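# Shelve spice shaker and pepper bottle, close left door

## Task

Place the spice shaker and the pepper bottle upright inside the cabinet above the worktop, then close the cabinet's left door, and finish with neither gripper touching that door.

## Robot and tools

Robot: two arms, left_arm and right_arm, each with six joints and a two-finger gripper. The left arm sits on the +y side. In the scene frame the origin is level with the table top, midway between the nominal bases, +x points out over the table and +z points up. Calibrated bases: left_arm at (-0.035, +0.315, 0) m, right_arm at (-0.016, -0.321, 0) m, each turned only slightly about z. Each arm reports its hand pose and camera pose in its own base frame. The fixed scene and table use the scene frame. Printed hand positions can be a few centimetres off, more at long reach.

Joint order. Every row and every per-joint list in a result uses this order: waist, elbow, wrist yaw, shoulder, wrist pitch, wrist roll. Follow it exactly, even though it is not base-to-tip order.

Row layout. A row is one flat list of 14 numbers, each in [-1, 1]. Numbers 1-6 are left_arm joints and number 7 is its opening. Numbers 8-13 are right_arm joints and number 14 is its opening. Include both arms even if only one moves. Joint numbers are scaled offsets, not poses. They count from the Joint targets shown at the start of the action or move, not from the previous row. Repeating a displacement moves the arm further. Radians per 1.0: waist 2.811, elbow 2.53, wrist yaw 8.12, shoulder 2.811, wrist pitch 2.575, wrist roll 9.528. Joint ranges in radians: waist -2.880 to 2.880, elbow 0.000 to 3.019, wrist yaw -1.571 to 1.571, shoulder 0.000 to 3.142, wrist pitch -1.693 to 1.571, wrist roll -2.094 to 2.094. A request more than 0.084 rad beyond a range is refused for both arms. Real ends may differ by up to that amount. A joint clipped at its end produces the line "joint sent to its limit". Opening is absolute: +1 is fully open, -1 is closed. Writing 0 is a real command, so to keep a gripper as it is, resend its current value.

execute_actions(actions, cameras). actions is a list of actions. Each action is a table of 1 to 15 rows, and each row lasts one 1/30 s step. A short table repeats its last row until 15 steps are done. An empty list only returns the state and images. cameras picks which images come back: null or ["all"] gives all, [] gives none. Only cam_left_wrist and cam_right_wrist exist, both 896x504.

move(target, speed, blend, opening_speed, blocking, cameras). target is one 14-number row, or a list of up to 15 rows. Every row is an offset from the same starting Joint targets. All joints are interpolated together, so grippers trace curves. The move does not avoid obstacles or the other arm. speed is in rad/s for the joint with the farthest to go: 0.01 to 12.57, default 0.5. It can be one value or one per target. blend, in rad, rounds corners between listed targets. opening_speed is the rate of change on the -1..+1 opening scale, 0.2 or more; use a value near 0.2 when closing on fragile items. With blocking=false the call returns after about 0.5 s while the arms keep moving. The result adds a "move:" line. It can read done, off_target (at rest but more than 0.035 rad from the target), moving, held or fault, and may add limits=held. Neither done nor off_target tells you whether anything is being touched.

wait(seconds: 0 to 10) lets the simulation run while arms hold their commands. stop brakes a running move and needs some room to do so. zoom_image(camera, region=[x0,y0,x1,y1]) gives a closer view of the latest image, in pixels from the top-left corner, at most 504x504. finished_scene(scene: the current scene number) ends the scene and cannot be undone.

Results. Each result shows end_effector_position (m), which is the point between the pads about 1 cm behind the fingertips, and end_effector_quat_wxyz. The fingers point along the gripper's +z axis and close along its y axis. Other lines:
- Joint positions and Joint velocities: rad and rad/s, then the pad gap in m (0.094 when fully open). "within noise" means the arm is still.
- Joint targets: the base that your next offsets count from.
- grip_measured: the opening on the command scale. Under a firm squeeze it reads slightly narrower than the object.
- Joint torques: biased and noisy. Entries 2 and 5 wrap at ±28 N m.
- "joint command not followed": the clearance check altered targets.
- MOTOR HOT appears near 85 °C. At 100 °C that arm goes limp for 30-60 s.
Joint speed is limited, and target lead per step is capped. Targets that would move the gripper more than 110 mm are scaled back, so large moves take several actions.

Cautions. Do not drop items, release them while they are moving, slam the door, or hit or push things hard. Never let the two arms collide or let one gripper clamp the other's fingers. Anything that falls off the table, or is left off it, fails the task. Objects may get small random nudges. Avoid holding loads or staying stretched out for long, since motors heat. If an arm is pressing on something, command targets back past its measured positions. At the end, move the gripper clear of the closed door.

Each tool is called after "Call:" as name([rows], argument=value, ...), one row to a line, values as JSON.

## Session

Call:
execute_actions(actions=[])

Scene clock: 0.00 s.
left_arm: end_effector_position=(+0.8319, +0.3666, +0.1923) grip_measured=+1.000 end_effector_quat_wxyz=(+0.614, -0.565, +0.532, +0.147) | right_arm: end_effector_position=(+0.3306, +0.1896, +0.3872) grip_measured=+1.000 end_effector_quat_wxyz=(-0.426, +0.760, -0.437, -0.222)
Joint names: [waist, elbow, wrist yaw, shoulder, wrist pitch, wrist roll]
Joint positions: left_arm=[0.287 2.104 -0.742 2.366 -0.018 -0.773 0.094] | right_arm=[0.138 1.273 -0.978 1.149 -1.423 -1.816 0.094]
Joint velocities: within noise
Joint torques (N m): no reading
Motor temperatures (°C): left_arm=[29 26 24 29 26 25 25] | right_arm=[24 25 27 25 27 23 25]
Heat: left arm: hottest waist 29 °C; right arm: hottest wrist pitch 27 °C.
Joint targets: left_arm=[0.287 2.124 -0.742 2.383 -0.016 -0.773] | right_arm=[0.138 1.300 -0.978 1.149 -1.421 -1.815]
Tool commands: left_gripper/opening=+1.0 right_gripper/opening=+1.0

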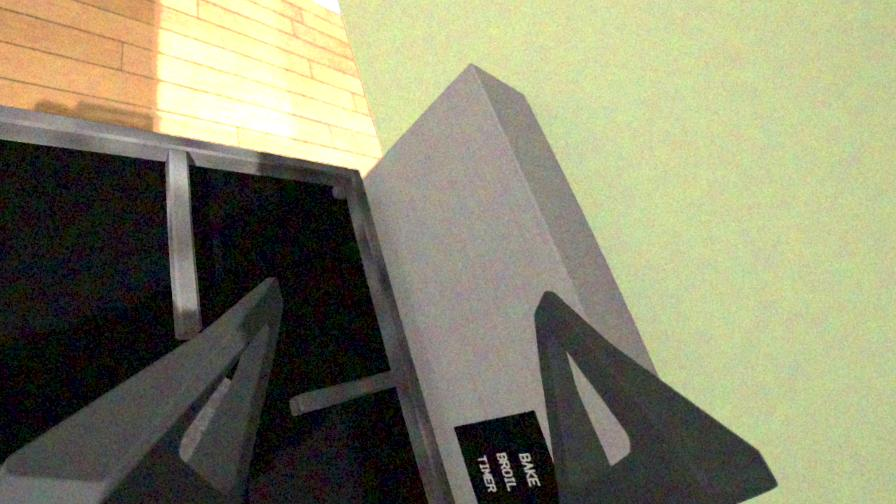

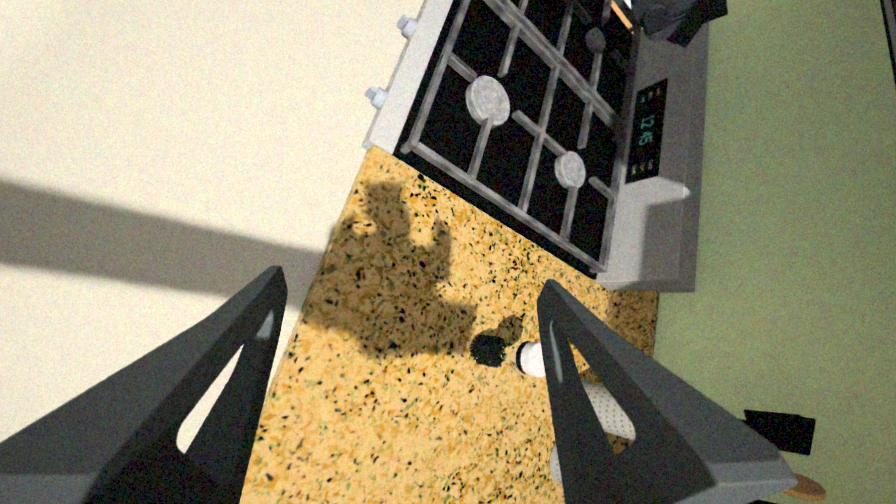

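Call:
move(target=[0,0,0,0,0,0,1,-0.049,0,0.1204,-0.142,0.467,0.1905,1], speed=1.0, cameras=["cam_right_wrist"])

Scene clock: 4.70 s.
left_arm: end_effector_position=(+0.8319, +0.3666, +0.1923) grip_measured=+1.000 end_effector_quat_wxyz=(+0.614, -0.565, +0.532, +0.147) | right_arm: end_effector_position=(+0.3577, +0.0057, +0.6991) grip_measured=+1.000 end_effector_quat_wxyz=(+0.801, -0.009, +0.598, +0.003)
Joint names: [waist, elbow, wrist yaw, shoulder, wrist pitch, wrist roll]
Joint positions: left_arm=[0.287 2.104 -0.742 2.366 -0.018 -0.773 0.094] | right_arm=[0.015 1.273 -0.004 0.75 -0.235 -0.01 0.094]
Joint torques (N m): left_arm=[1.32 12.66 -0.11 -19.9 1.46 0.17] | right_arm=[-0.91 13.22 0.15 -1.67 2.29 0.2]
Heat: left arm: hottest shoulder 31 °C; right arm: hottest wrist pitch 27 °C.
Joint targets: left_arm=[0.287 2.124 -0.742 2.383 -0.016 -0.773] | right_arm=[0.001 1.300 -0.001 0.750 -0.219 -0.001]
move: done
camera_calibration:
cam_right_wrist: T_world_to_cam=[[-0.075386, -0.990558, 0.114509, -0.058528], [-0.451679, -0.0684572, -0.88955, 0.80368], [0.88899, -0.118781, -0.442254, 0.118443], [0, 0, 0, 1]] pos_world=[0.253299, 0.0111112, 0.773998]
Images, in order (width x height): cam_right_wrist 896x504.

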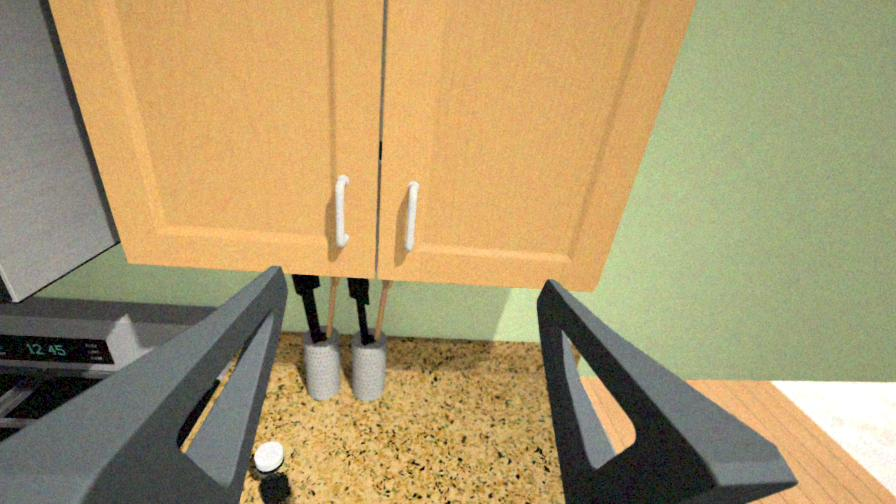

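Call:
zoom_image(camera="cam_right_wrist", region=[200, 300, 450, 504])

Call:
move(target=[0,0,0,0,0,0,1,0.04,0,0,0,-0.22,0,1], speed=1.0, cameras=["cam_right_wrist"])

Call:
zoom_image(camera="cam_right_wrist", region=[200, 100, 650, 504])

Scaled by 2.016 from the camera's 896x504 image, which has a finer 1280x720 frame.

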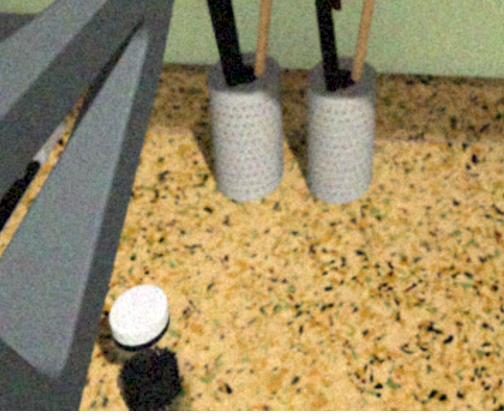

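Scene clock: 6.70 s.
left_arm: end_effector_position=(+0.8319, +0.3666, +0.1923) grip_measured=+1.000 end_effector_quat_wxyz=(+0.614, -0.565, +0.532, +0.147) | right_arm: end_effector_position=(+0.3582, +0.0355, +0.5675) grip_measured=+1.000 end_effector_quat_wxyz=(+0.612, -0.044, +0.790, +0.028)
Joint names: [waist, elbow, wrist yaw, shoulder, wrist pitch, wrist roll]
Joint positions: left_arm=[0.287 2.104 -0.742 2.366 -0.018 -0.773 0.094] | right_arm=[0.098 1.273 -0.003 0.75 -0.777 -0.01 0.094]
Joint torques (N m): left_arm=[1.26 12.63 -0.12 -20.13 1.48 0.18] | right_arm=[1.14 13.38 0.07 -1.14 1.74 0.14]
Heat: left arm: hottest shoulder 32 °C; right arm: hottest elbow 27 °C.
Joint targets: left_arm=[0.287 2.124 -0.742 2.383 -0.016 -0.773] | right_arm=[0.113 1.300 -0.001 0.750 -0.785 -0.001]
move: done
camera_calibration:
cam_right_wrist: T_world_to_cam=[[0.0778445, -0.986472, 0.144269, -0.0857657], [-0.836557, -0.143349, -0.528795, 0.624712], [0.542322, -0.0795251, -0.836398, 0.409782], [0, 0, 0, 1]] pos_world=[0.307049, 0.0375344, 0.685459]
Images, in order (width x height): cam_right_wrist 896x504.

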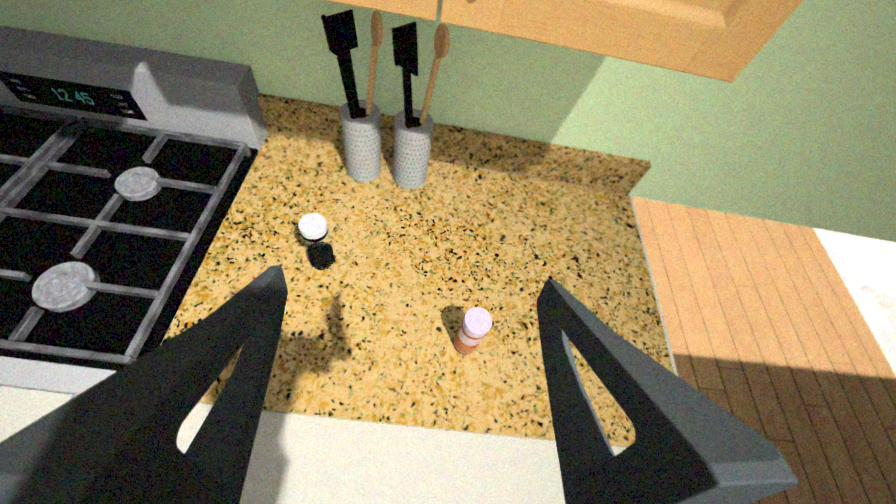

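Scaled by 1.120 from the camera's 896x504 image, which has a finer 1280x720 frame.

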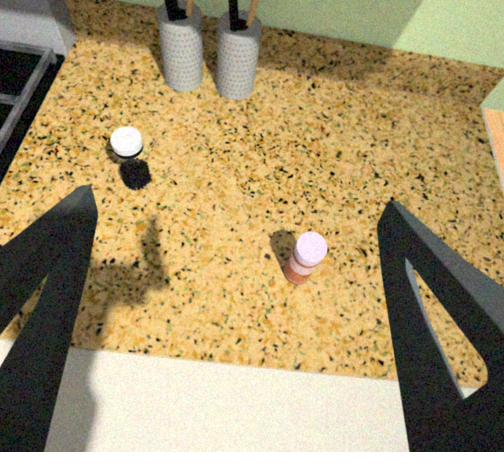

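Call:
move(target=[0,0,0,0,0,0,1,0.0053,0.0447,0,0.11,0.1775,0,0.3], speed=0.8, cameras=["cam_right_wrist"])

Call:
zoom_image(camera="cam_right_wrist", region=[300, 50, 600, 350])

Scene clock: 10.70 s.
left_arm: end_effector_position=(+0.8319, +0.3666, +0.1923) grip_measured=+1.000 end_effector_quat_wxyz=(+0.614, -0.565, +0.532, +0.147) | right_arm: end_effector_position=(+0.5033, +0.0574, +0.5923) grip_measured=+0.303 end_effector_quat_wxyz=(+0.688, -0.046, +0.723, +0.037)
Joint names: [waist, elbow, wrist yaw, shoulder, wrist pitch, wrist roll]
Joint positions: left_arm=[0.287 2.104 -0.742 2.366 -0.018 -0.773 0.094] | right_arm=[0.113 1.353 -0.003 1.058 -0.345 -0.009 0.061]
Joint torques (N m): left_arm=[1.26 12.68 -0.11 -19.9 1.4 0.17] | right_arm=[1.03 17.2 0.07 -6.71 2.62 0.2]
Heat: left arm: hottest shoulder 33 °C; right arm: hottest elbow 28 °C.
Joint targets: left_arm=[0.287 2.124 -0.742 2.383 -0.016 -0.773] | right_arm=[0.128 1.413 -0.001 1.059 -0.328 0.000]
move: off_target (right_arm); right_arm: the elbow is farthest, 0.060 rad from its target
camera_calibration:
cam_right_wrist: T_world_to_cam=[[0.0641286, -0.988491, 0.137012, -0.0677049], [-0.711442, -0.141563, -0.688338, 0.793715], [0.699812, -0.0533337, -0.712333, 0.199297], [0, 0, 0, 1]] pos_world=[0.429553, 0.0560645, 0.697587]
Images, in order (width x height): cam_right_wrist 896x504.

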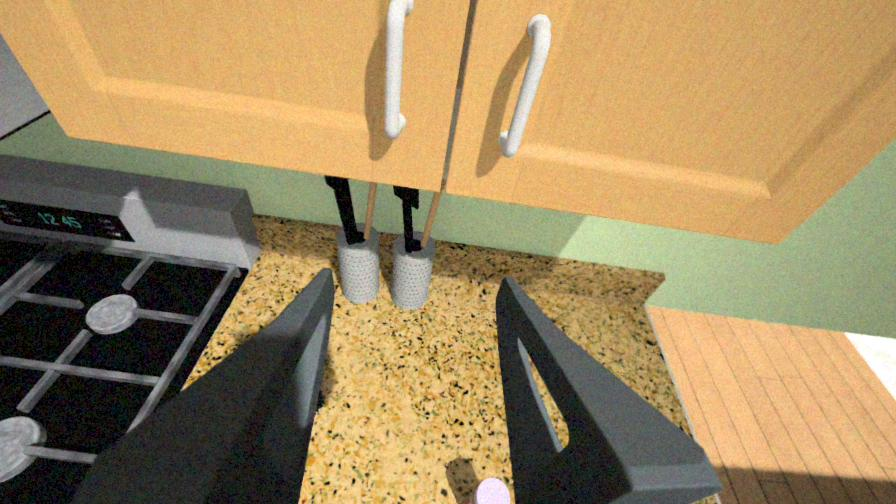

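Scaled by 1.680 from the camera's 896x504 image, which has a finer 1280x720 frame.

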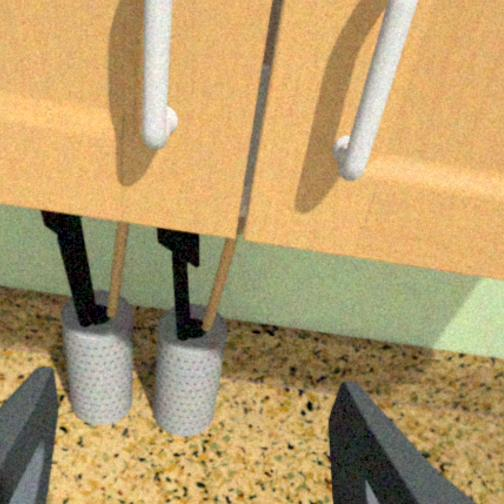

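Call:
move(target=[0,0,0,0,0,0,1,0.0071,0.0517,0,0.0496,0.0206,0,0.3], speed=0.5, cameras=["cam_right_wrist"])

Scene clock: 12.23 s.
left_arm: end_effector_position=(+0.8319, +0.3666, +0.1923) grip_measured=+1.000 end_effector_quat_wxyz=(+0.614, -0.565, +0.532, +0.147) | right_arm: end_effector_position=(+0.5521, +0.0745, +0.6154) grip_measured=+0.303 end_effector_quat_wxyz=(+0.704, -0.052, +0.707, +0.045)
Joint names: [waist, elbow, wrist yaw, shoulder, wrist pitch, wrist roll]
Joint positions: left_arm=[0.287 2.104 -0.742 2.366 -0.018 -0.773 0.094] | right_arm=[0.134 1.481 -0.003 1.192 -0.293 -0.009 0.061]
Joint torques (N m): left_arm=[1.32 12.68 -0.11 -20.01 1.46 0.17] | right_arm=[1.55 17.76 0.15 -8.23 2.81 0.18]
Motor temperatures (°C): left_arm=[29 28 24 34 26 24 25] | right_arm=[24 28 27 25 27 23 25]
Heat: left arm: hottest shoulder 34 °C; right arm: hottest elbow 28 °C.
Joint targets: left_arm=[0.287 2.124 -0.742 2.383 -0.016 -0.773] | right_arm=[0.148 1.544 -0.001 1.198 -0.275 0.000]
move: off_target (right_arm); right_arm: the elbow is farthest, 0.062 rad from its target
camera_calibration:
cam_right_wrist: T_world_to_cam=[[0.0781379, -0.987811, 0.134622, -0.0634833], [-0.675578, -0.151768, -0.721499, 0.848169], [0.733137, -0.0345714, -0.679202, 0.142303], [0, 0, 0, 1]] pos_world=[0.473636, 0.0709349, 0.717152]
Images, in order (width x height): cam_right_wrist 896x504.

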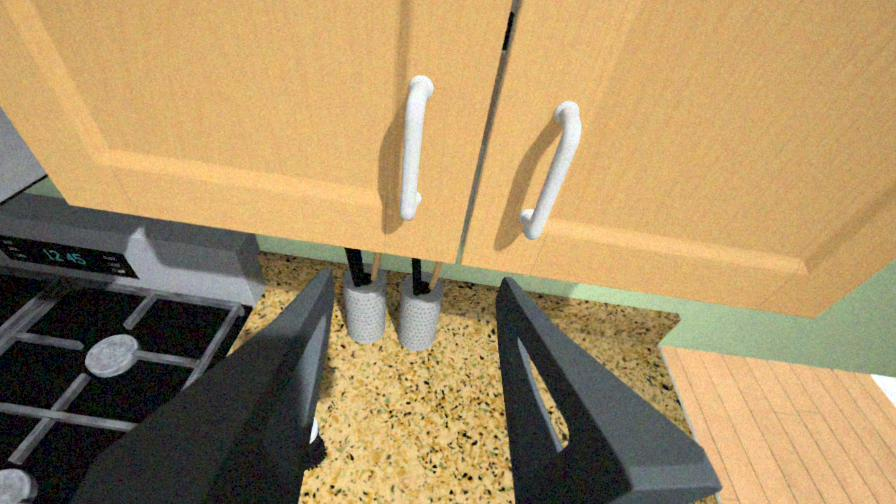

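Call:
move(target=[0,0,0,0,0,0,1,0.001,0.0929,0,0.0896,0.0074,0,0.3], speed=0.4, cameras=["cam_right_wrist"])

Scene clock: 14.00 s.
left_arm: end_effector_position=(+0.8319, +0.3666, +0.1923) grip_measured=+1.000 end_effector_quat_wxyz=(+0.614, -0.565, +0.532, +0.147) | right_arm: end_effector_position=(+0.6488, +0.0888, +0.6186) grip_measured=+0.303 end_effector_quat_wxyz=(+0.706, -0.052, +0.705, +0.046)
Joint names: [waist, elbow, wrist yaw, shoulder, wrist pitch, wrist roll]
Joint positions: left_arm=[0.287 2.104 -0.742 2.366 -0.018 -0.773 0.094] | right_arm=[0.136 1.718 -0.003 1.444 -0.273 -0.009 0.061]
Joint torques (N m): left_arm=[1.26 12.66 -0.11 -19.96 1.52 0.17] | right_arm=[1.26 17.47 0.11 -12.81 2.56 0.19]
Heat: left arm: hottest shoulder 34 °C; right arm: hottest elbow 29 °C.
Joint targets: left_arm=[0.287 2.124 -0.742 2.383 -0.016 -0.773] | right_arm=[0.151 1.779 -0.001 1.450 -0.256 0.000]
move: off_target (right_arm); right_arm: the elbow is farthest, 0.061 rad from its target
camera_calibration:
cam_right_wrist: T_world_to_cam=[[0.0793459, -0.987755, 0.134327, -0.0579313], [-0.671516, -0.152553, -0.725116, 0.917663], [0.736729, -0.0326677, -0.675398, 0.0692241], [0, 0, 0, 1]] pos_world=[0.569823, 0.0850315, 0.719948]
Images, in order (width x height): cam_right_wrist 896x504.

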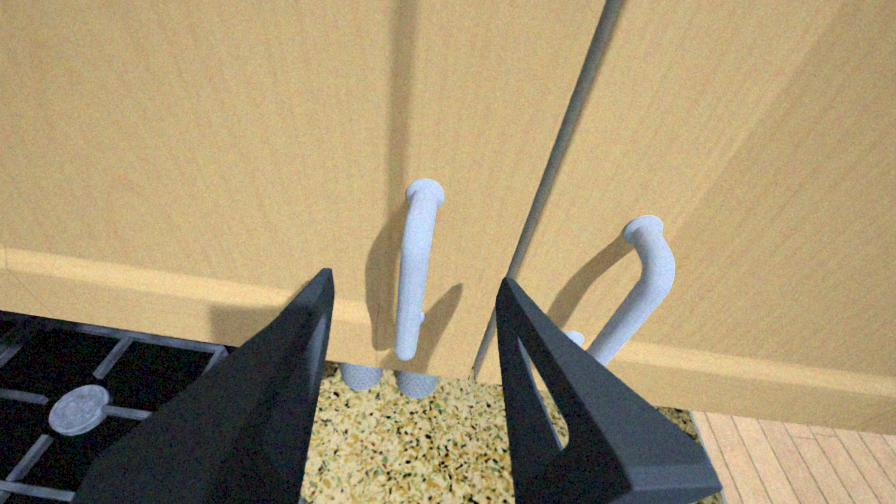

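Call:
move(target=[0,0,0,0,0,0,1,0,0,0,0,0,0,-0.95], opening_speed=0.8, cameras=["cam_right_wrist"])

Scene clock: 16.03 s.
left_arm: end_effector_position=(+0.8319, +0.3666, +0.1923) grip_measured=+1.000 end_effector_quat_wxyz=(+0.614, -0.565, +0.532, +0.147) | right_arm: end_effector_position=(+0.6476, +0.0906, +0.6198) grip_measured=-0.946 end_effector_quat_wxyz=(+0.707, -0.053, +0.704, +0.047)
Joint names: [waist, elbow, wrist yaw, shoulder, wrist pitch, wrist roll]
Joint positions: left_arm=[0.287 2.104 -0.742 2.366 -0.018 -0.773 0.094] | right_arm=[0.139 1.718 -0.003 1.442 -0.273 -0.009 0.003]
Joint torques (N m): left_arm=[1.32 12.63 -0.1 -19.9 1.48 0.18] | right_arm=[1.14 17.54 0.06 -11.69 2.39 0.19]
Heat: left arm: hottest shoulder 35 °C; right arm: hottest elbow 30 °C.
Joint targets: left_arm=[0.287 2.124 -0.742 2.383 -0.016 -0.773] | right_arm=[0.151 1.779 -0.001 1.450 -0.256 0.000]
move: off_target (right_arm); right_arm: the elbow is farthest, 0.061 rad from its target
camera_calibration:
cam_right_wrist: T_world_to_cam=[[0.0820402, -0.987555, 0.134179, -0.0578324], [-0.669667, -0.154335, -0.726449, 0.917825], [0.738117, -0.0302575, -0.673994, 0.0690418], [0, 0, 0, 1]] pos_world=[0.568421, 0.0866286, 0.721047]
Images, in order (width x height): cam_right_wrist 896x504.

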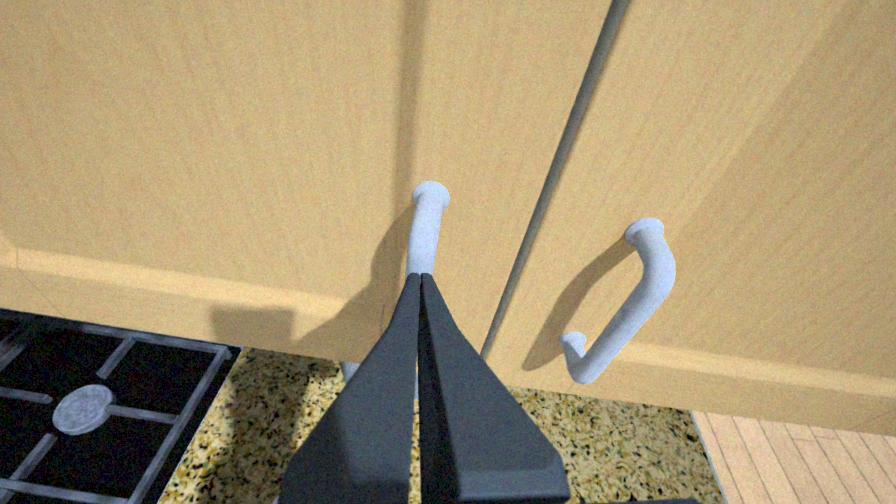

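Call:
move([
  [0,0,0,0,0,0,1,0,0,0,0,0,0,0.1],
  [0,0,0,0,0,0,1,0,0.0277,0,0.0231,-0.0023,0,0.1],
  [0,0,0,0,0,0,1,0,0.0277,0,0.0231,-0.0023,0,-0.95],
], speed=0.25, opening_speed=1.0, cameras=["cam_right_wrist"])

Scene clock: 20.00 s.
left_arm: end_effector_position=(+0.8319, +0.3666, +0.1923) grip_measured=+1.000 end_effector_quat_wxyz=(+0.614, -0.565, +0.532, +0.147) | right_arm: end_effector_position=(+0.6693, +0.0936, +0.6230) grip_measured=-0.798 end_effector_quat_wxyz=(+0.710, -0.052, +0.701, +0.048)
Joint names: [waist, elbow, wrist yaw, shoulder, wrist pitch, wrist roll]
Joint positions: left_arm=[0.287 2.104 -0.742 2.366 -0.018 -0.773 0.094] | right_arm=[0.139 1.785 -0.003 1.501 -0.273 -0.007 0.009]
Joint torques (N m): left_arm=[1.38 12.63 -0.11 -20.07 1.48 0.18] | right_arm=[0.67 17.77 0.09 -13.1 2.15 0.15]
Heat: left arm: hottest shoulder 36 °C; right arm: hottest elbow 31 °C.
Joint targets: left_arm=[0.287 2.124 -0.742 2.383 -0.016 -0.773] | right_arm=[0.151 1.849 -0.001 1.515 -0.262 0.000]
move: off_target (right_arm); target 3's new numbers were sent with right_arm's elbow 0.064 rad from that target; right_arm: the elbow is farthest, 0.064 rad from its target
camera_calibration:
cam_right_wrist: T_world_to_cam=[[0.0806197, -0.98798, 0.131893, -0.054692], [-0.664093, -0.151918, -0.732053, 0.934586], [0.74329, -0.0285714, -0.668358, 0.0481156], [0, 0, 0, 1]] pos_world=[0.589297, 0.0893202, 0.723538]
Images, in order (width x height): cam_right_wrist 896x504.

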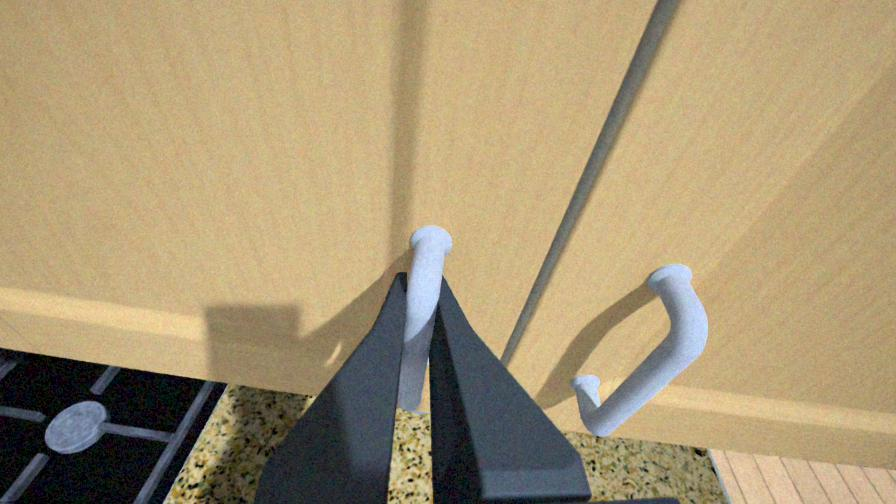

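Call:
move([
  [0,0,0,0,0,0,1,0.0288,-0.0377,0.0288,-0.0377,-0.005,0,-0.95],
  [0,0,0,0,0,0,1,0.0672,-0.0636,0.0606,-0.0619,-0.0058,0,-0.95],
  [0,0,0,0,0,0,1,0.1113,-0.0755,0.0943,-0.0733,-0.0066,0,-0.95],
  [0,0,0,0,0,0,1,0.1572,-0.0727,0.1287,-0.0708,-0.0062,0,-0.95],
], speed=0.35, blend=0.05, cameras=["cam_right_wrist"])

Scene clock: 24.00 s.
left_arm: end_effector_position=(+0.8319, +0.3666, +0.1923) grip_measured=+1.000 end_effector_quat_wxyz=(+0.614, -0.565, +0.532, +0.147) | right_arm: end_effector_position=(+0.5303, +0.1538, +0.6238) grip_measured=-0.799 end_effector_quat_wxyz=(+0.685, +0.173, +0.686, -0.175)
Joint names: [waist, elbow, wrist yaw, shoulder, wrist pitch, wrist roll]
Joint positions: left_arm=[0.287 2.104 -0.742 2.366 -0.018 -0.773 0.094] | right_arm=[0.557 1.642 1.055 1.353 -0.289 -0.004 0.009]
Joint torques (N m): left_arm=[1.14 12.63 -0.12 -19.84 1.43 0.18] | right_arm=[2.78 13.71 -0.53 -13.8 1.96 0.16]
Heat: left arm: hottest shoulder 37 °C; right arm: hottest elbow 32 °C.
Joint targets: left_arm=[0.287 2.124 -0.742 2.383 -0.016 -0.773] | right_arm=[0.593 1.665 1.044 1.316 -0.278 0.000]
move: off_target (right_arm); right_arm: the shoulder is farthest, 0.037 rad from its target
camera_calibration:
cam_right_wrist: T_world_to_cam=[[-0.523418, -0.842247, 0.129046, 0.315556], [-0.629698, 0.280323, -0.7245, 0.762531], [0.574033, -0.460476, -0.677087, 0.315339], [0, 0, 0, 1]] pos_world=[0.464316, 0.197227, 0.725244]
Images, in order (width x height): cam_right_wrist 896x504.

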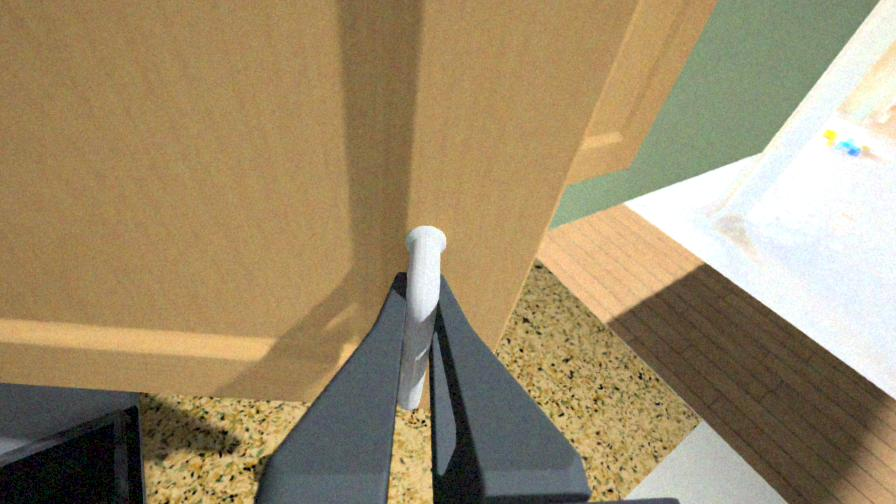

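Call:
move([
  [0,0,0,0,0,0,1,0.0423,0.0166,0.0331,0.016,0.0008,0,-0.95],
  [0,0,0,0,0,0,1,0.0768,0.03,0.0512,0.0285,0.0012,0,-0.95],
  [0,0,0,0,0,0,1,0.1071,0.0383,0.0567,0.0359,0.0012,0,-0.95],
], speed=0.35, blend=0.05, cameras=["cam_right_wrist"])

Scene clock: 26.30 s.
left_arm: end_effector_position=(+0.8319, +0.3666, +0.1923) grip_measured=+1.000 end_effector_quat_wxyz=(+0.614, -0.565, +0.532, +0.147) | right_arm: end_effector_position=(+0.4519, +0.2607, +0.6219) grip_measured=-0.801 end_effector_quat_wxyz=(+0.674, +0.216, +0.673, -0.213)
Joint names: [waist, elbow, wrist yaw, shoulder, wrist pitch, wrist roll]
Joint positions: left_arm=[0.287 2.104 -0.742 2.366 -0.018 -0.773 0.094] | right_arm=[0.858 1.711 1.474 1.428 -0.279 0 0.009]
Joint torques (N m): left_arm=[1.2 12.64 -0.11 -19.9 1.48 0.19] | right_arm=[2.67 15.99 1.31 -13.27 1.55 0.12]
Heat: left arm: hottest shoulder 37 °C; right arm: hottest elbow 32 °C.
Joint targets: left_arm=[0.287 2.124 -0.742 2.383 -0.016 -0.773] | right_arm=[0.894 1.762 1.505 1.417 -0.275 0.000]
move: off_target (right_arm); blend cut to 0.0426 rad at target 2; right_arm: the elbow is farthest, 0.051 rad from its target
camera_calibration:
cam_right_wrist: T_world_to_cam=[[-0.619916, -0.775217, 0.121422, 0.395697], [-0.588836, 0.357319, -0.72498, 0.643694], [0.51863, -0.520924, -0.677983, 0.449595], [0, 0, 0, 1]] pos_world=[0.391155, 0.310952, 0.723436]
Images, in order (width x height): cam_right_wrist 896x504.

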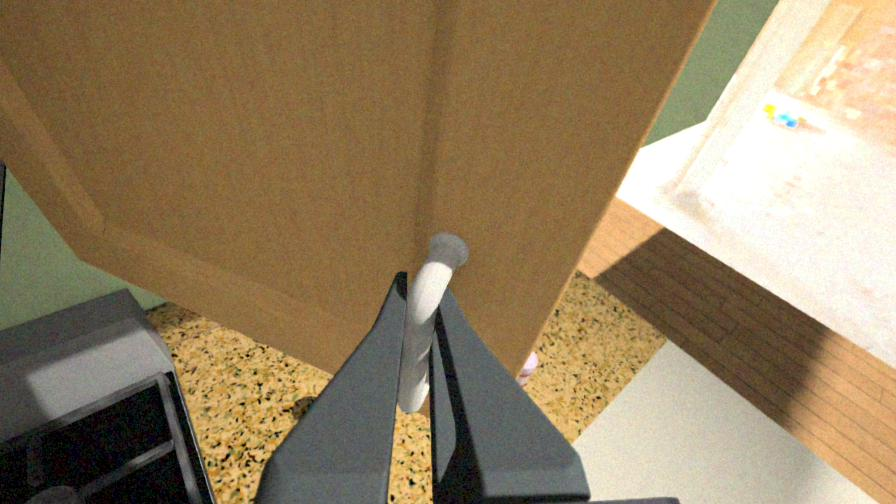

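Call:
move([
  [0,0,0,0,0,0,1,0.0342,0.0233,0.0049,0.0199,-0.0012,0,-0.95],
  [0,0,0,0,0,0,1,0.0541,0.0478,0.0018,0.0398,-0.0035,0,-0.95],
], speed=0.25, cameras=["cam_right_wrist"])

Scene clock: 28.23 s.
left_arm: end_effector_position=(+0.8319, +0.3666, +0.1923) grip_measured=+1.000 end_effector_quat_wxyz=(+0.614, -0.565, +0.532, +0.147) | right_arm: end_effector_position=(+0.4317, +0.3414, +0.6215) grip_measured=-0.801 end_effector_quat_wxyz=(+0.684, +0.191, +0.681, -0.180)
Joint names: [waist, elbow, wrist yaw, shoulder, wrist pitch, wrist roll]
Joint positions: left_arm=[0.287 2.104 -0.742 2.366 -0.018 -0.773 0.094] | right_arm=[0.987 1.818 1.519 1.528 -0.279 0.007 0.009]
Joint torques (N m): left_arm=[1.26 12.67 -0.11 -19.96 1.46 0.17] | right_arm=[4.07 17.26 -0.02 -13.63 1.07 0.01]
Motor temperatures (°C): left_arm=[29 30 24 38 26 24 25] | right_arm=[24 33 27 26 27 23 25]
Heat: left arm: hottest shoulder 38 °C; right arm: hottest elbow 33 °C.
Joint targets: left_arm=[0.287 2.124 -0.742 2.383 -0.016 -0.773] | right_arm=[1.046 1.883 1.519 1.529 -0.284 0.000]
move: off_target (right_arm); right_arm: the elbow is farthest, 0.065 rad from its target
camera_calibration:
cam_right_wrist: T_world_to_cam=[[-0.553238, -0.825915, 0.108588, 0.442306], [-0.611955, 0.314509, -0.725669, 0.627569], [0.565189, -0.467919, -0.679421, 0.464579], [0, 0, 0, 1]] pos_world=[0.366169, 0.385316, 0.723023]
Images, in order (width x height): cam_right_wrist 896x504.

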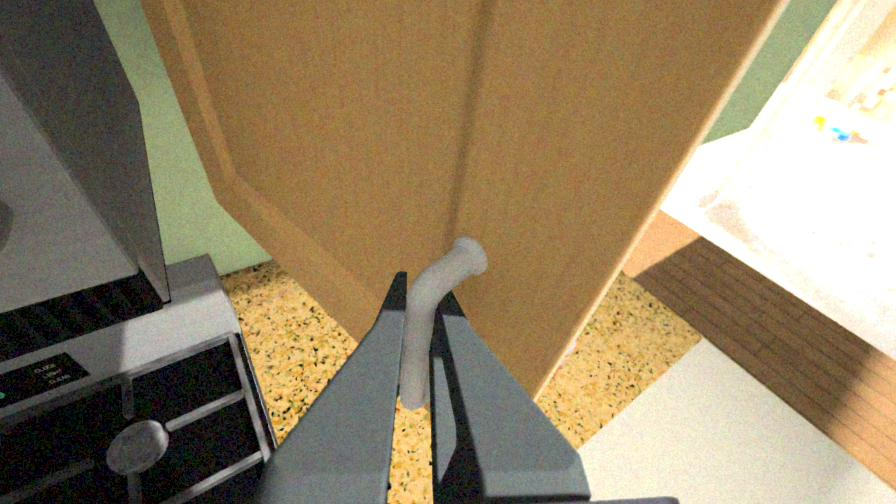

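Call:
move([
  [0,0,0,0,0,0,1,-0.0164,0,0,0,0,0,-0.95],
  [0,0,0,0,0,0,1,-0.0164,0,0,0,0,0,-0.45],
  [0,0,0,0,0,0,1,-0.0164,-0.0798,0,-0.0117,0.061,0,-0.45],
], speed=0.25, opening_speed=0.6, cameras=["cam_right_wrist"])

Scene clock: 31.93 s.
left_arm: end_effector_position=(+0.8319, +0.3666, +0.1923) grip_measured=+1.000 end_effector_quat_wxyz=(+0.614, -0.565, +0.532, +0.147) | right_arm: end_effector_position=(+0.4345, +0.3464, +0.5792) grip_measured=-0.452 end_effector_quat_wxyz=(+0.686, +0.198, +0.678, -0.174)
Joint names: [waist, elbow, wrist yaw, shoulder, wrist pitch, wrist roll]
Joint positions: left_arm=[0.287 2.104 -0.742 2.366 -0.018 -0.773 0.094] | right_arm=[0.988 1.687 1.52 1.516 -0.142 0.006 0.026]
Joint torques (N m): left_arm=[1.26 12.64 -0.12 -19.9 1.5 0.18] | right_arm=[1.08 10.82 -0.05 -15.44 1.91 0.1]
Heat: left arm: hottest shoulder 38 °C; right arm: hottest elbow 33 °C.
Joint targets: left_arm=[0.287 2.124 -0.742 2.383 -0.016 -0.773] | right_arm=[1.000 1.682 1.519 1.496 -0.127 -0.001]
move: done; target 2's new numbers were sent with right_arm's elbow 0.065 rad from that target
camera_calibration:
cam_right_wrist: T_world_to_cam=[[-0.554824, -0.826957, 0.09117, 0.463712], [-0.604758, 0.325618, -0.726802, 0.590761], [0.571347, -0.458383, -0.68077, 0.431445], [0, 0, 0, 1]] pos_world=[0.368041, 0.388875, 0.680804]
Images, in order (width x height): cam_right_wrist 896x504.

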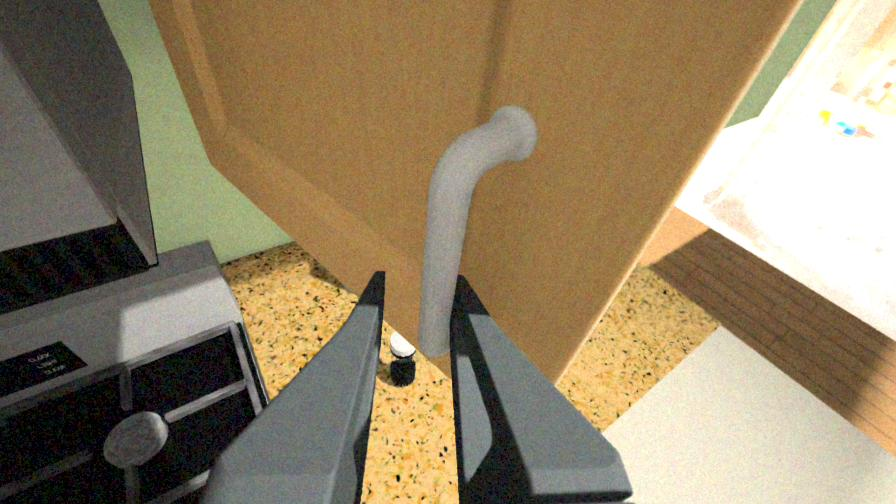

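Call:
move([
  [0,0,0,0,0,0,-0.45,0,-0.0656,0,-0.0025,0.061,0,-0.45],
  [0,0,0,0,0,0,-0.45,0,-0.1787,0,0.0253,0.2027,0,-0.45],
  [0,0,0,0,0,0,-0.45,-0.2668,-0.1787,-0.1871,0.0253,0.2027,0,-0.45],
  [0,0,0,0,0,0,-0.45,-0.2668,-0.3012,-0.1871,-0.2102,0.2202,0,-0.45],
], speed=0.8, cameras=["cam_right_wrist"])

Scene clock: 37.93 s.
left_arm: end_effector_position=(+0.8319, +0.3666, +0.1923) grip_measured=-0.447 end_effector_quat_wxyz=(+0.614, -0.565, +0.532, +0.147) | right_arm: end_effector_position=(+0.4289, +0.1038, +0.5862) grip_measured=-0.452 end_effector_quat_wxyz=(+0.843, -0.063, +0.526, +0.099)
Joint names: [waist, elbow, wrist yaw, shoulder, wrist pitch, wrist roll]
Joint positions: left_arm=[0.287 2.104 -0.742 2.366 -0.018 -0.773 0.026] | right_arm=[0.24 0.921 0.004 0.896 0.43 -0.003 0.026]
Joint torques (N m): left_arm=[1.26 12.68 -0.11 -20.01 1.47 0.17] | right_arm=[1.03 11.71 -0.21 -3.31 1.85 0.17]
Heat: left arm: hottest shoulder 39 °C; right arm: hottest elbow 33 °C.
Joint targets: left_arm=[0.287 2.124 -0.742 2.383 -0.016 -0.773] | right_arm=[0.250 0.919 0.000 0.905 0.441 0.000]
move: done
camera_calibration:
cam_right_wrist: T_world_to_cam=[[0.126642, -0.988055, 0.0878059, -0.0142061], [-0.278361, -0.120361, -0.952905, 0.710307], [0.952091, 0.096236, -0.290278, -0.121671], [0, 0, 0, 1]] pos_world=[0.315363, 0.0831657, 0.642784]
Images, in order (width x height): cam_right_wrist 896x504.

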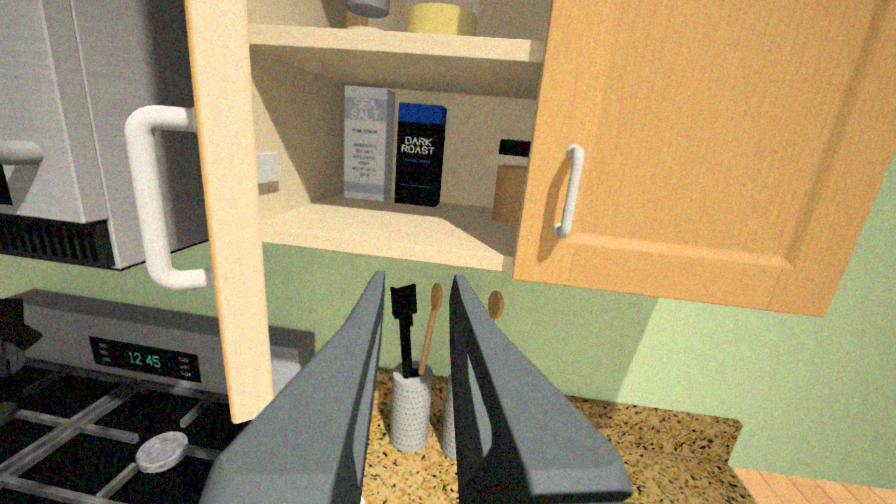

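Call:
zoom_image(camera="cam_right_wrist", region=[220, 60, 560, 280])

Scaled by 1.482 from the camera's 896x504 image, which has a finer 1280x720 frame.

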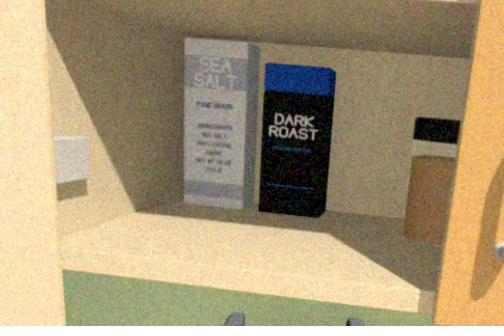

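Call:
move(target=[0,0,0,0,0,0,-0.45,0.0302,-0.0609,0,0.3387,0.186,0,0.6], speed=0.8, cameras=["cam_right_wrist"])

Scene clock: 40.40 s.
left_arm: end_effector_position=(+0.8319, +0.3666, +0.1923) grip_measured=-0.447 end_effector_quat_wxyz=(+0.614, -0.565, +0.532, +0.147) | right_arm: end_effector_position=(+0.5792, +0.1919, +0.0885) grip_measured=+0.597 end_effector_quat_wxyz=(+0.628, -0.124, +0.762, +0.100)
Joint names: [waist, elbow, wrist yaw, shoulder, wrist pitch, wrist roll]
Joint positions: left_arm=[0.287 2.104 -0.742 2.366 -0.018 -0.773 0.026] | right_arm=[0.322 0.762 0.003 1.855 0.901 -0.003 0.075]
Joint torques (N m): left_arm=[1.26 12.63 -0.11 -19.96 1.46 0.17] | right_arm=[0.38 7.27 -0.13 -14.1 2.7 0.12]
Heat: left arm: hottest shoulder 40 °C; right arm: hottest elbow 33 °C.
Joint targets: left_arm=[0.287 2.124 -0.742 2.383 -0.016 -0.773] | right_arm=[0.335 0.766 0.000 1.858 0.920 0.000]
move: done
camera_calibration:
cam_right_wrist: T_world_to_cam=[[0.278984, -0.950423, 0.137348, -0.00244471], [-0.755569, -0.305526, -0.579456, 0.567358], [0.592692, 0.0578826, -0.803347, -0.156781], [0, 0, 0, 1]] pos_world=[0.522283, 0.180094, 0.203145]
Images, in order (width x height): cam_right_wrist 896x504.

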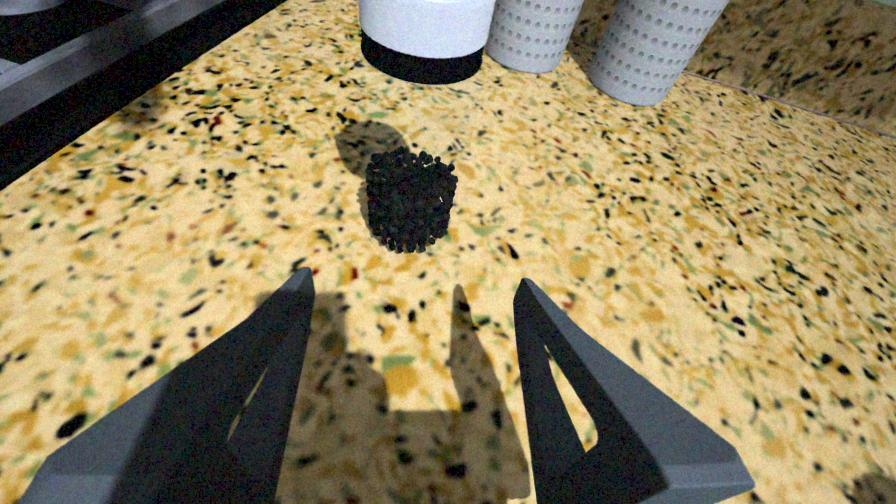

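Call:
move(target=[0,0,0,0,0,0,-0.45,0,0.1399,0,0.079,-0.0483,0,1], speed=0.25, cameras=["cam_right_wrist"])

Scene clock: 42.67 s.
left_arm: end_effector_position=(+0.8319, +0.3666, +0.1923) grip_measured=-0.447 end_effector_quat_wxyz=(+0.614, -0.565, +0.532, +0.147) | right_arm: end_effector_position=(+0.6768, +0.2244, +0.0717) grip_measured=+0.997 end_effector_quat_wxyz=(+0.633, -0.123, +0.758, +0.101)
Joint names: [waist, elbow, wrist yaw, shoulder, wrist pitch, wrist roll]
Joint positions: left_arm=[0.287 2.104 -0.742 2.366 -0.018 -0.773 0.026] | right_arm=[0.322 1.075 0.003 2.057 0.803 -0.003 0.094]
Joint torques (N m): left_arm=[1.14 12.66 -0.12 -19.96 1.46 0.17] | right_arm=[0.97 11.92 -0.11 -16.44 1.47 0.11]
Heat: left arm: hottest shoulder 40 °C; right arm: hottest elbow 33 °C.
Joint targets: left_arm=[0.287 2.124 -0.742 2.383 -0.016 -0.773] | right_arm=[0.335 1.119 0.000 2.079 0.795 0.000]
move: off_target (right_arm); right_arm: the elbow is farthest, 0.045 rad from its target
camera_calibration:
cam_right_wrist: T_world_to_cam=[[0.277273, -0.950993, 0.136865, 0.00489706], [-0.748156, -0.303082, -0.590258, 0.636578], [0.602812, 0.0612656, -0.795527, -0.238123], [0, 0, 0, 1]] pos_world=[0.618445, 0.212181, 0.185642]
Images, in order (width x height): cam_right_wrist 896x504.

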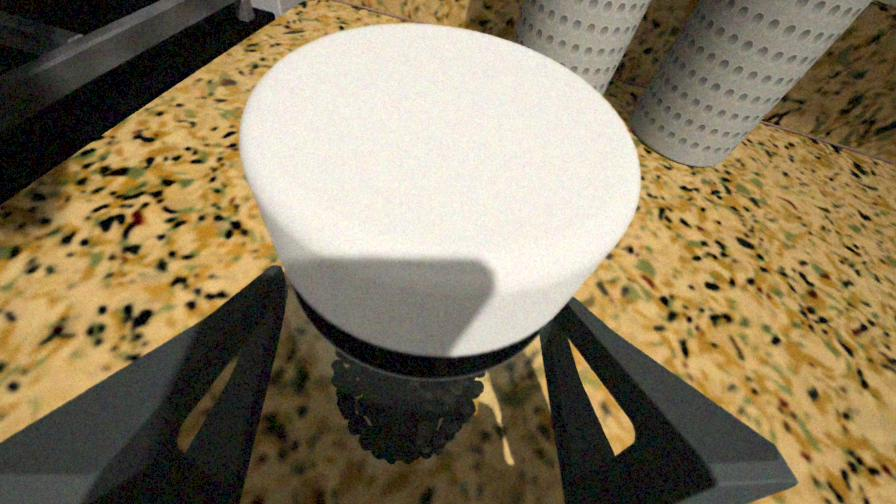

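Call:
move([
  [0,0,0,0,0,0,-0.45,0.0015,0.0134,0,0.0075,-0.0047,0,1],
  [0,0,0,0,0,0,-0.45,0.0015,0.0134,0,0.0075,-0.0047,0,-0.15],
], speed=0.2, opening_speed=0.6, cameras=["cam_right_wrist"])

Scene clock: 45.80 s.
left_arm: end_effector_position=(+0.8319, +0.3666, +0.1923) grip_measured=-0.447 end_effector_quat_wxyz=(+0.614, -0.565, +0.532, +0.147) | right_arm: end_effector_position=(+0.6858, +0.2298, +0.0699) grip_measured=+0.008 end_effector_quat_wxyz=(+0.633, -0.124, +0.757, +0.102)
Joint names: [waist, elbow, wrist yaw, shoulder, wrist pitch, wrist roll]
Joint positions: left_arm=[0.287 2.104 -0.742 2.366 -0.018 -0.773 0.026] | right_arm=[0.325 1.108 0.003 2.078 0.791 -0.003 0.047]
Joint torques (N m): left_arm=[1.26 12.64 -0.11 -19.84 1.44 0.17] | right_arm=[1.9 11.97 -0.14 -16.62 1.55 0.16]
Heat: left arm: hottest shoulder 41 °C; right arm: hottest elbow 33 °C.
Joint targets: left_arm=[0.287 2.124 -0.742 2.383 -0.016 -0.773] | right_arm=[0.339 1.153 0.000 2.101 0.783 0.000]
move: off_target (right_arm); target 2's new numbers were sent with right_arm's elbow 0.045 rad from that target; right_arm: the elbow is farthest, 0.045 rad from its target
camera_calibration:
cam_right_wrist: T_world_to_cam=[[0.280368, -0.950103, 0.13674, 0.00552087], [-0.746679, -0.305388, -0.590938, 0.643391], [0.603211, 0.0635791, -0.795043, -0.246161], [0, 0, 0, 1]] pos_world=[0.627346, 0.21738, 0.183741]
Images, in order (width x height): cam_right_wrist 896x504.

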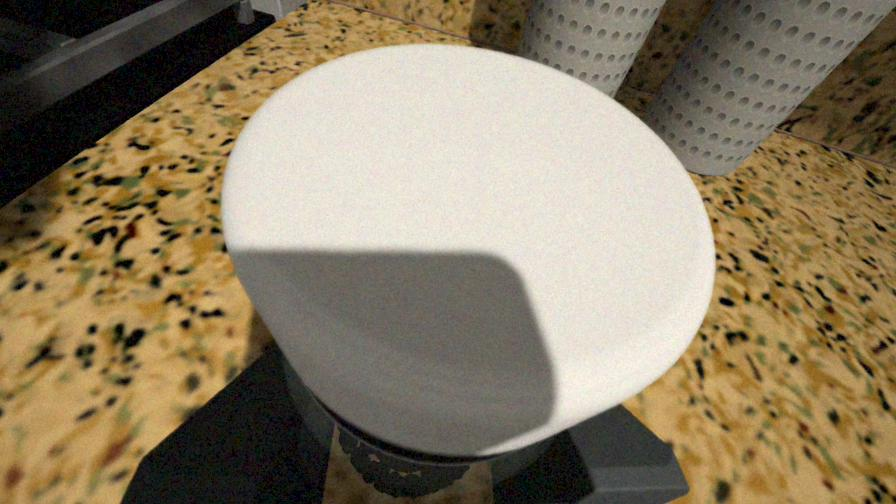

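Call:
move([
  [0,0,0,0,0,0,-0.45,0,-0.0016,0,-0.043,-0.0419,0,-0.15],
  [0,0,0,0,0,0,-0.45,-0.021,-0.1308,0,-0.1917,-0.075,0,-0.15],
  [0,0,0,0,0,0,-0.45,-0.021,0.1964,0,-0.3347,-0.5359,0,-0.15],
], speed=[0.3, 0.6, 0.6], blend=0.05, cameras=["cam_right_wrist"])

Scene clock: 50.50 s.
left_arm: end_effector_position=(+0.8319, +0.3666, +0.1923) grip_measured=-0.447 end_effector_quat_wxyz=(+0.614, -0.565, +0.532, +0.147) | right_arm: end_effector_position=(+0.5070, +0.1489, +0.6135) grip_measured=+0.007 end_effector_quat_wxyz=(+0.632, -0.111, +0.762, +0.089)
Joint names: [waist, elbow, wrist yaw, shoulder, wrist pitch, wrist roll]
Joint positions: left_arm=[0.287 2.104 -0.742 2.366 -0.018 -0.773 0.026] | right_arm=[0.288 1.584 0.004 1.17 -0.599 -0.003 0.047]
Joint torques (N m): left_arm=[1.32 12.64 -0.11 -19.84 1.51 0.17] | right_arm=[-0.5 17.65 -0.16 -8.82 1.94 0.09]
Heat: left arm: hottest shoulder 41 °C; right arm: hottest elbow 33 °C.
Joint targets: left_arm=[0.287 2.124 -0.742 2.383 -0.016 -0.773] | right_arm=[0.280 1.650 0.000 1.160 -0.597 0.000]
move: off_target (right_arm); right_arm: the elbow is farthest, 0.066 rad from its target
camera_calibration:
cam_right_wrist: T_world_to_cam=[[0.245409, -0.959564, 0.137883, -0.0771472], [-0.761841, -0.278855, -0.584669, 0.80626], [0.599477, 0.0384381, -0.799469, 0.307343], [0, 0, 0, 1]] pos_world=[0.448929, 0.138988, 0.727744]
Images, in order (width x height): cam_right_wrist 896x504.

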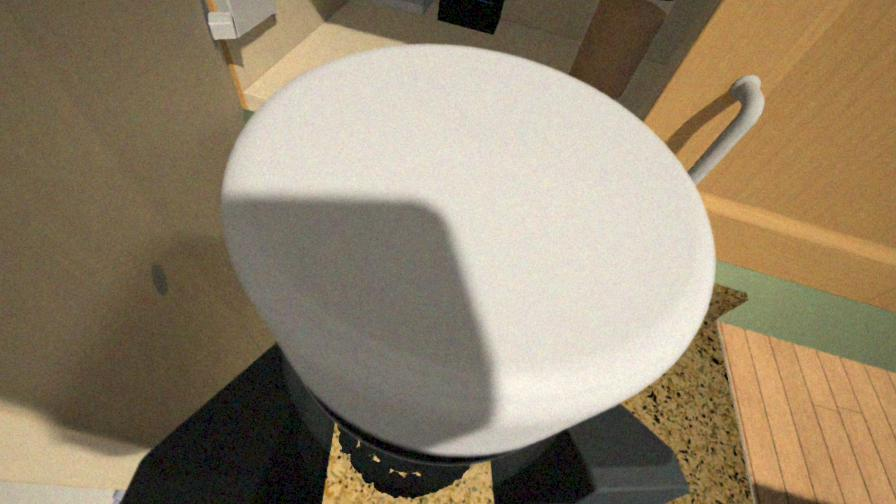

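Call:
move(target=[0,0,0,0,0,0,-0.45,0,0.1581,0,0.1316,-0.0089,0,-0.15], speed=0.4, cameras=["cam_right_wrist"])

Scene clock: 52.73 s.
left_arm: end_effector_position=(+0.8319, +0.3666, +0.1923) grip_measured=-0.447 end_effector_quat_wxyz=(+0.614, -0.565, +0.532, +0.147) | right_arm: end_effector_position=(+0.6353, +0.1868, +0.6299) grip_measured=+0.007 end_effector_quat_wxyz=(+0.634, -0.110, +0.760, +0.089)
Joint names: [waist, elbow, wrist yaw, shoulder, wrist pitch, wrist roll]
Joint positions: left_arm=[0.287 2.104 -0.742 2.366 -0.018 -0.773 0.026] | right_arm=[0.288 1.972 0.004 1.531 -0.622 -0.003 0.047]
Joint torques (N m): left_arm=[1.26 12.63 -0.11 -19.9 1.46 0.17] | right_arm=[-0.73 18.74 -0.18 -14.68 2.02 0.11]
Heat: left arm: hottest shoulder 41 °C; right arm: hottest elbow 34 °C.
Joint targets: left_arm=[0.287 2.124 -0.742 2.383 -0.016 -0.773] | right_arm=[0.280 2.050 0.000 1.530 -0.620 0.000]
move: off_target (right_arm); right_arm: the elbow is farthest, 0.078 rad from its target
camera_calibration:
cam_right_wrist: T_world_to_cam=[[0.244902, -0.959701, 0.137831, -0.0741419], [-0.759457, -0.278258, -0.588046, 0.924732], [0.602701, 0.0393369, -0.796997, 0.238318], [0, 0, 0, 1]] pos_world=[0.576817, 0.176785, 0.743943]
Images, in order (width x height): cam_right_wrist 896x504.

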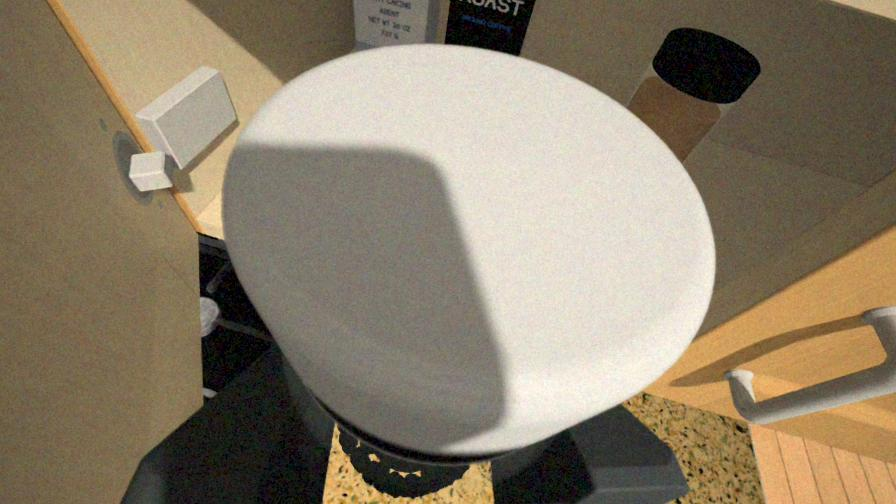

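Call:
move(target=[0,0,0,0,0,0,-0.45,0,0.2253,0,0.1537,-0.0493,0,-0.15], speed=0.3, cameras=["cam_right_wrist"])

Scene clock: 55.27 s.
left_arm: end_effector_position=(+0.8319, +0.3666, +0.1923) grip_measured=-0.447 end_effector_quat_wxyz=(+0.614, -0.565, +0.532, +0.147) | right_arm: end_effector_position=(+0.7201, +0.2132, +0.6586) grip_measured=+0.007 end_effector_quat_wxyz=(+0.639, -0.112, +0.755, +0.093)
Joint names: [waist, elbow, wrist yaw, shoulder, wrist pitch, wrist roll]
Joint positions: left_arm=[0.287 2.104 -0.742 2.366 -0.018 -0.773 0.026] | right_arm=[0.288 2.531 -0.004 1.885 -0.814 -0.003 0.047]
Joint torques (N m): left_arm=[1.26 12.63 -0.11 -19.9 1.46 0.18] | right_arm=[-0.67 18.48 0.17 -12.34 4.4 0.13]
Heat: left arm: hottest shoulder 42 °C; right arm: hottest elbow 35 °C.
Joint targets: left_arm=[0.287 2.124 -0.742 2.383 -0.016 -0.773] | right_arm=[0.280 2.620 0.000 1.962 -0.747 0.000]
move: off_target (right_arm); right_arm: the elbow is farthest, 0.089 rad from its target
camera_calibration:
cam_right_wrist: T_world_to_cam=[[0.24988, -0.958678, 0.136003, -0.076111], [-0.74942, -0.280425, -0.599777, 1.01432], [0.613131, 0.0479486, -0.788525, 0.194062], [0, 0, 0, 1]] pos_world=[0.660183, 0.202169, 0.771738]
Images, in order (width x height): cam_right_wrist 896x504.

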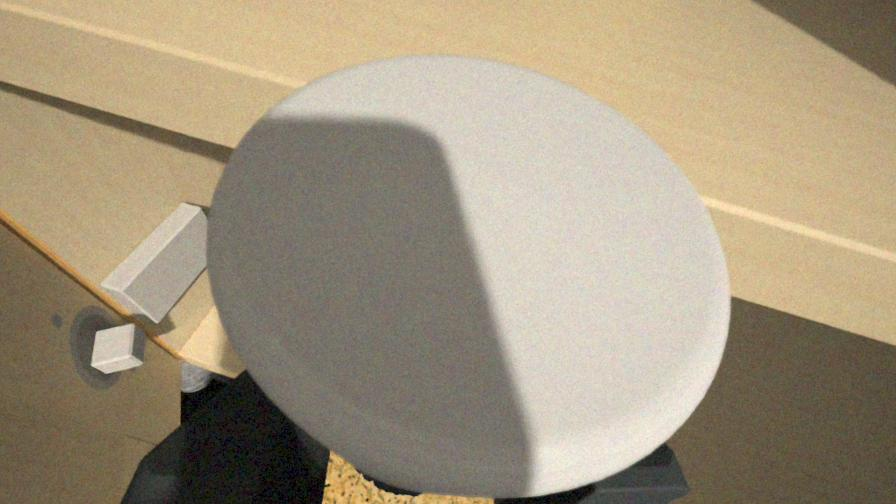

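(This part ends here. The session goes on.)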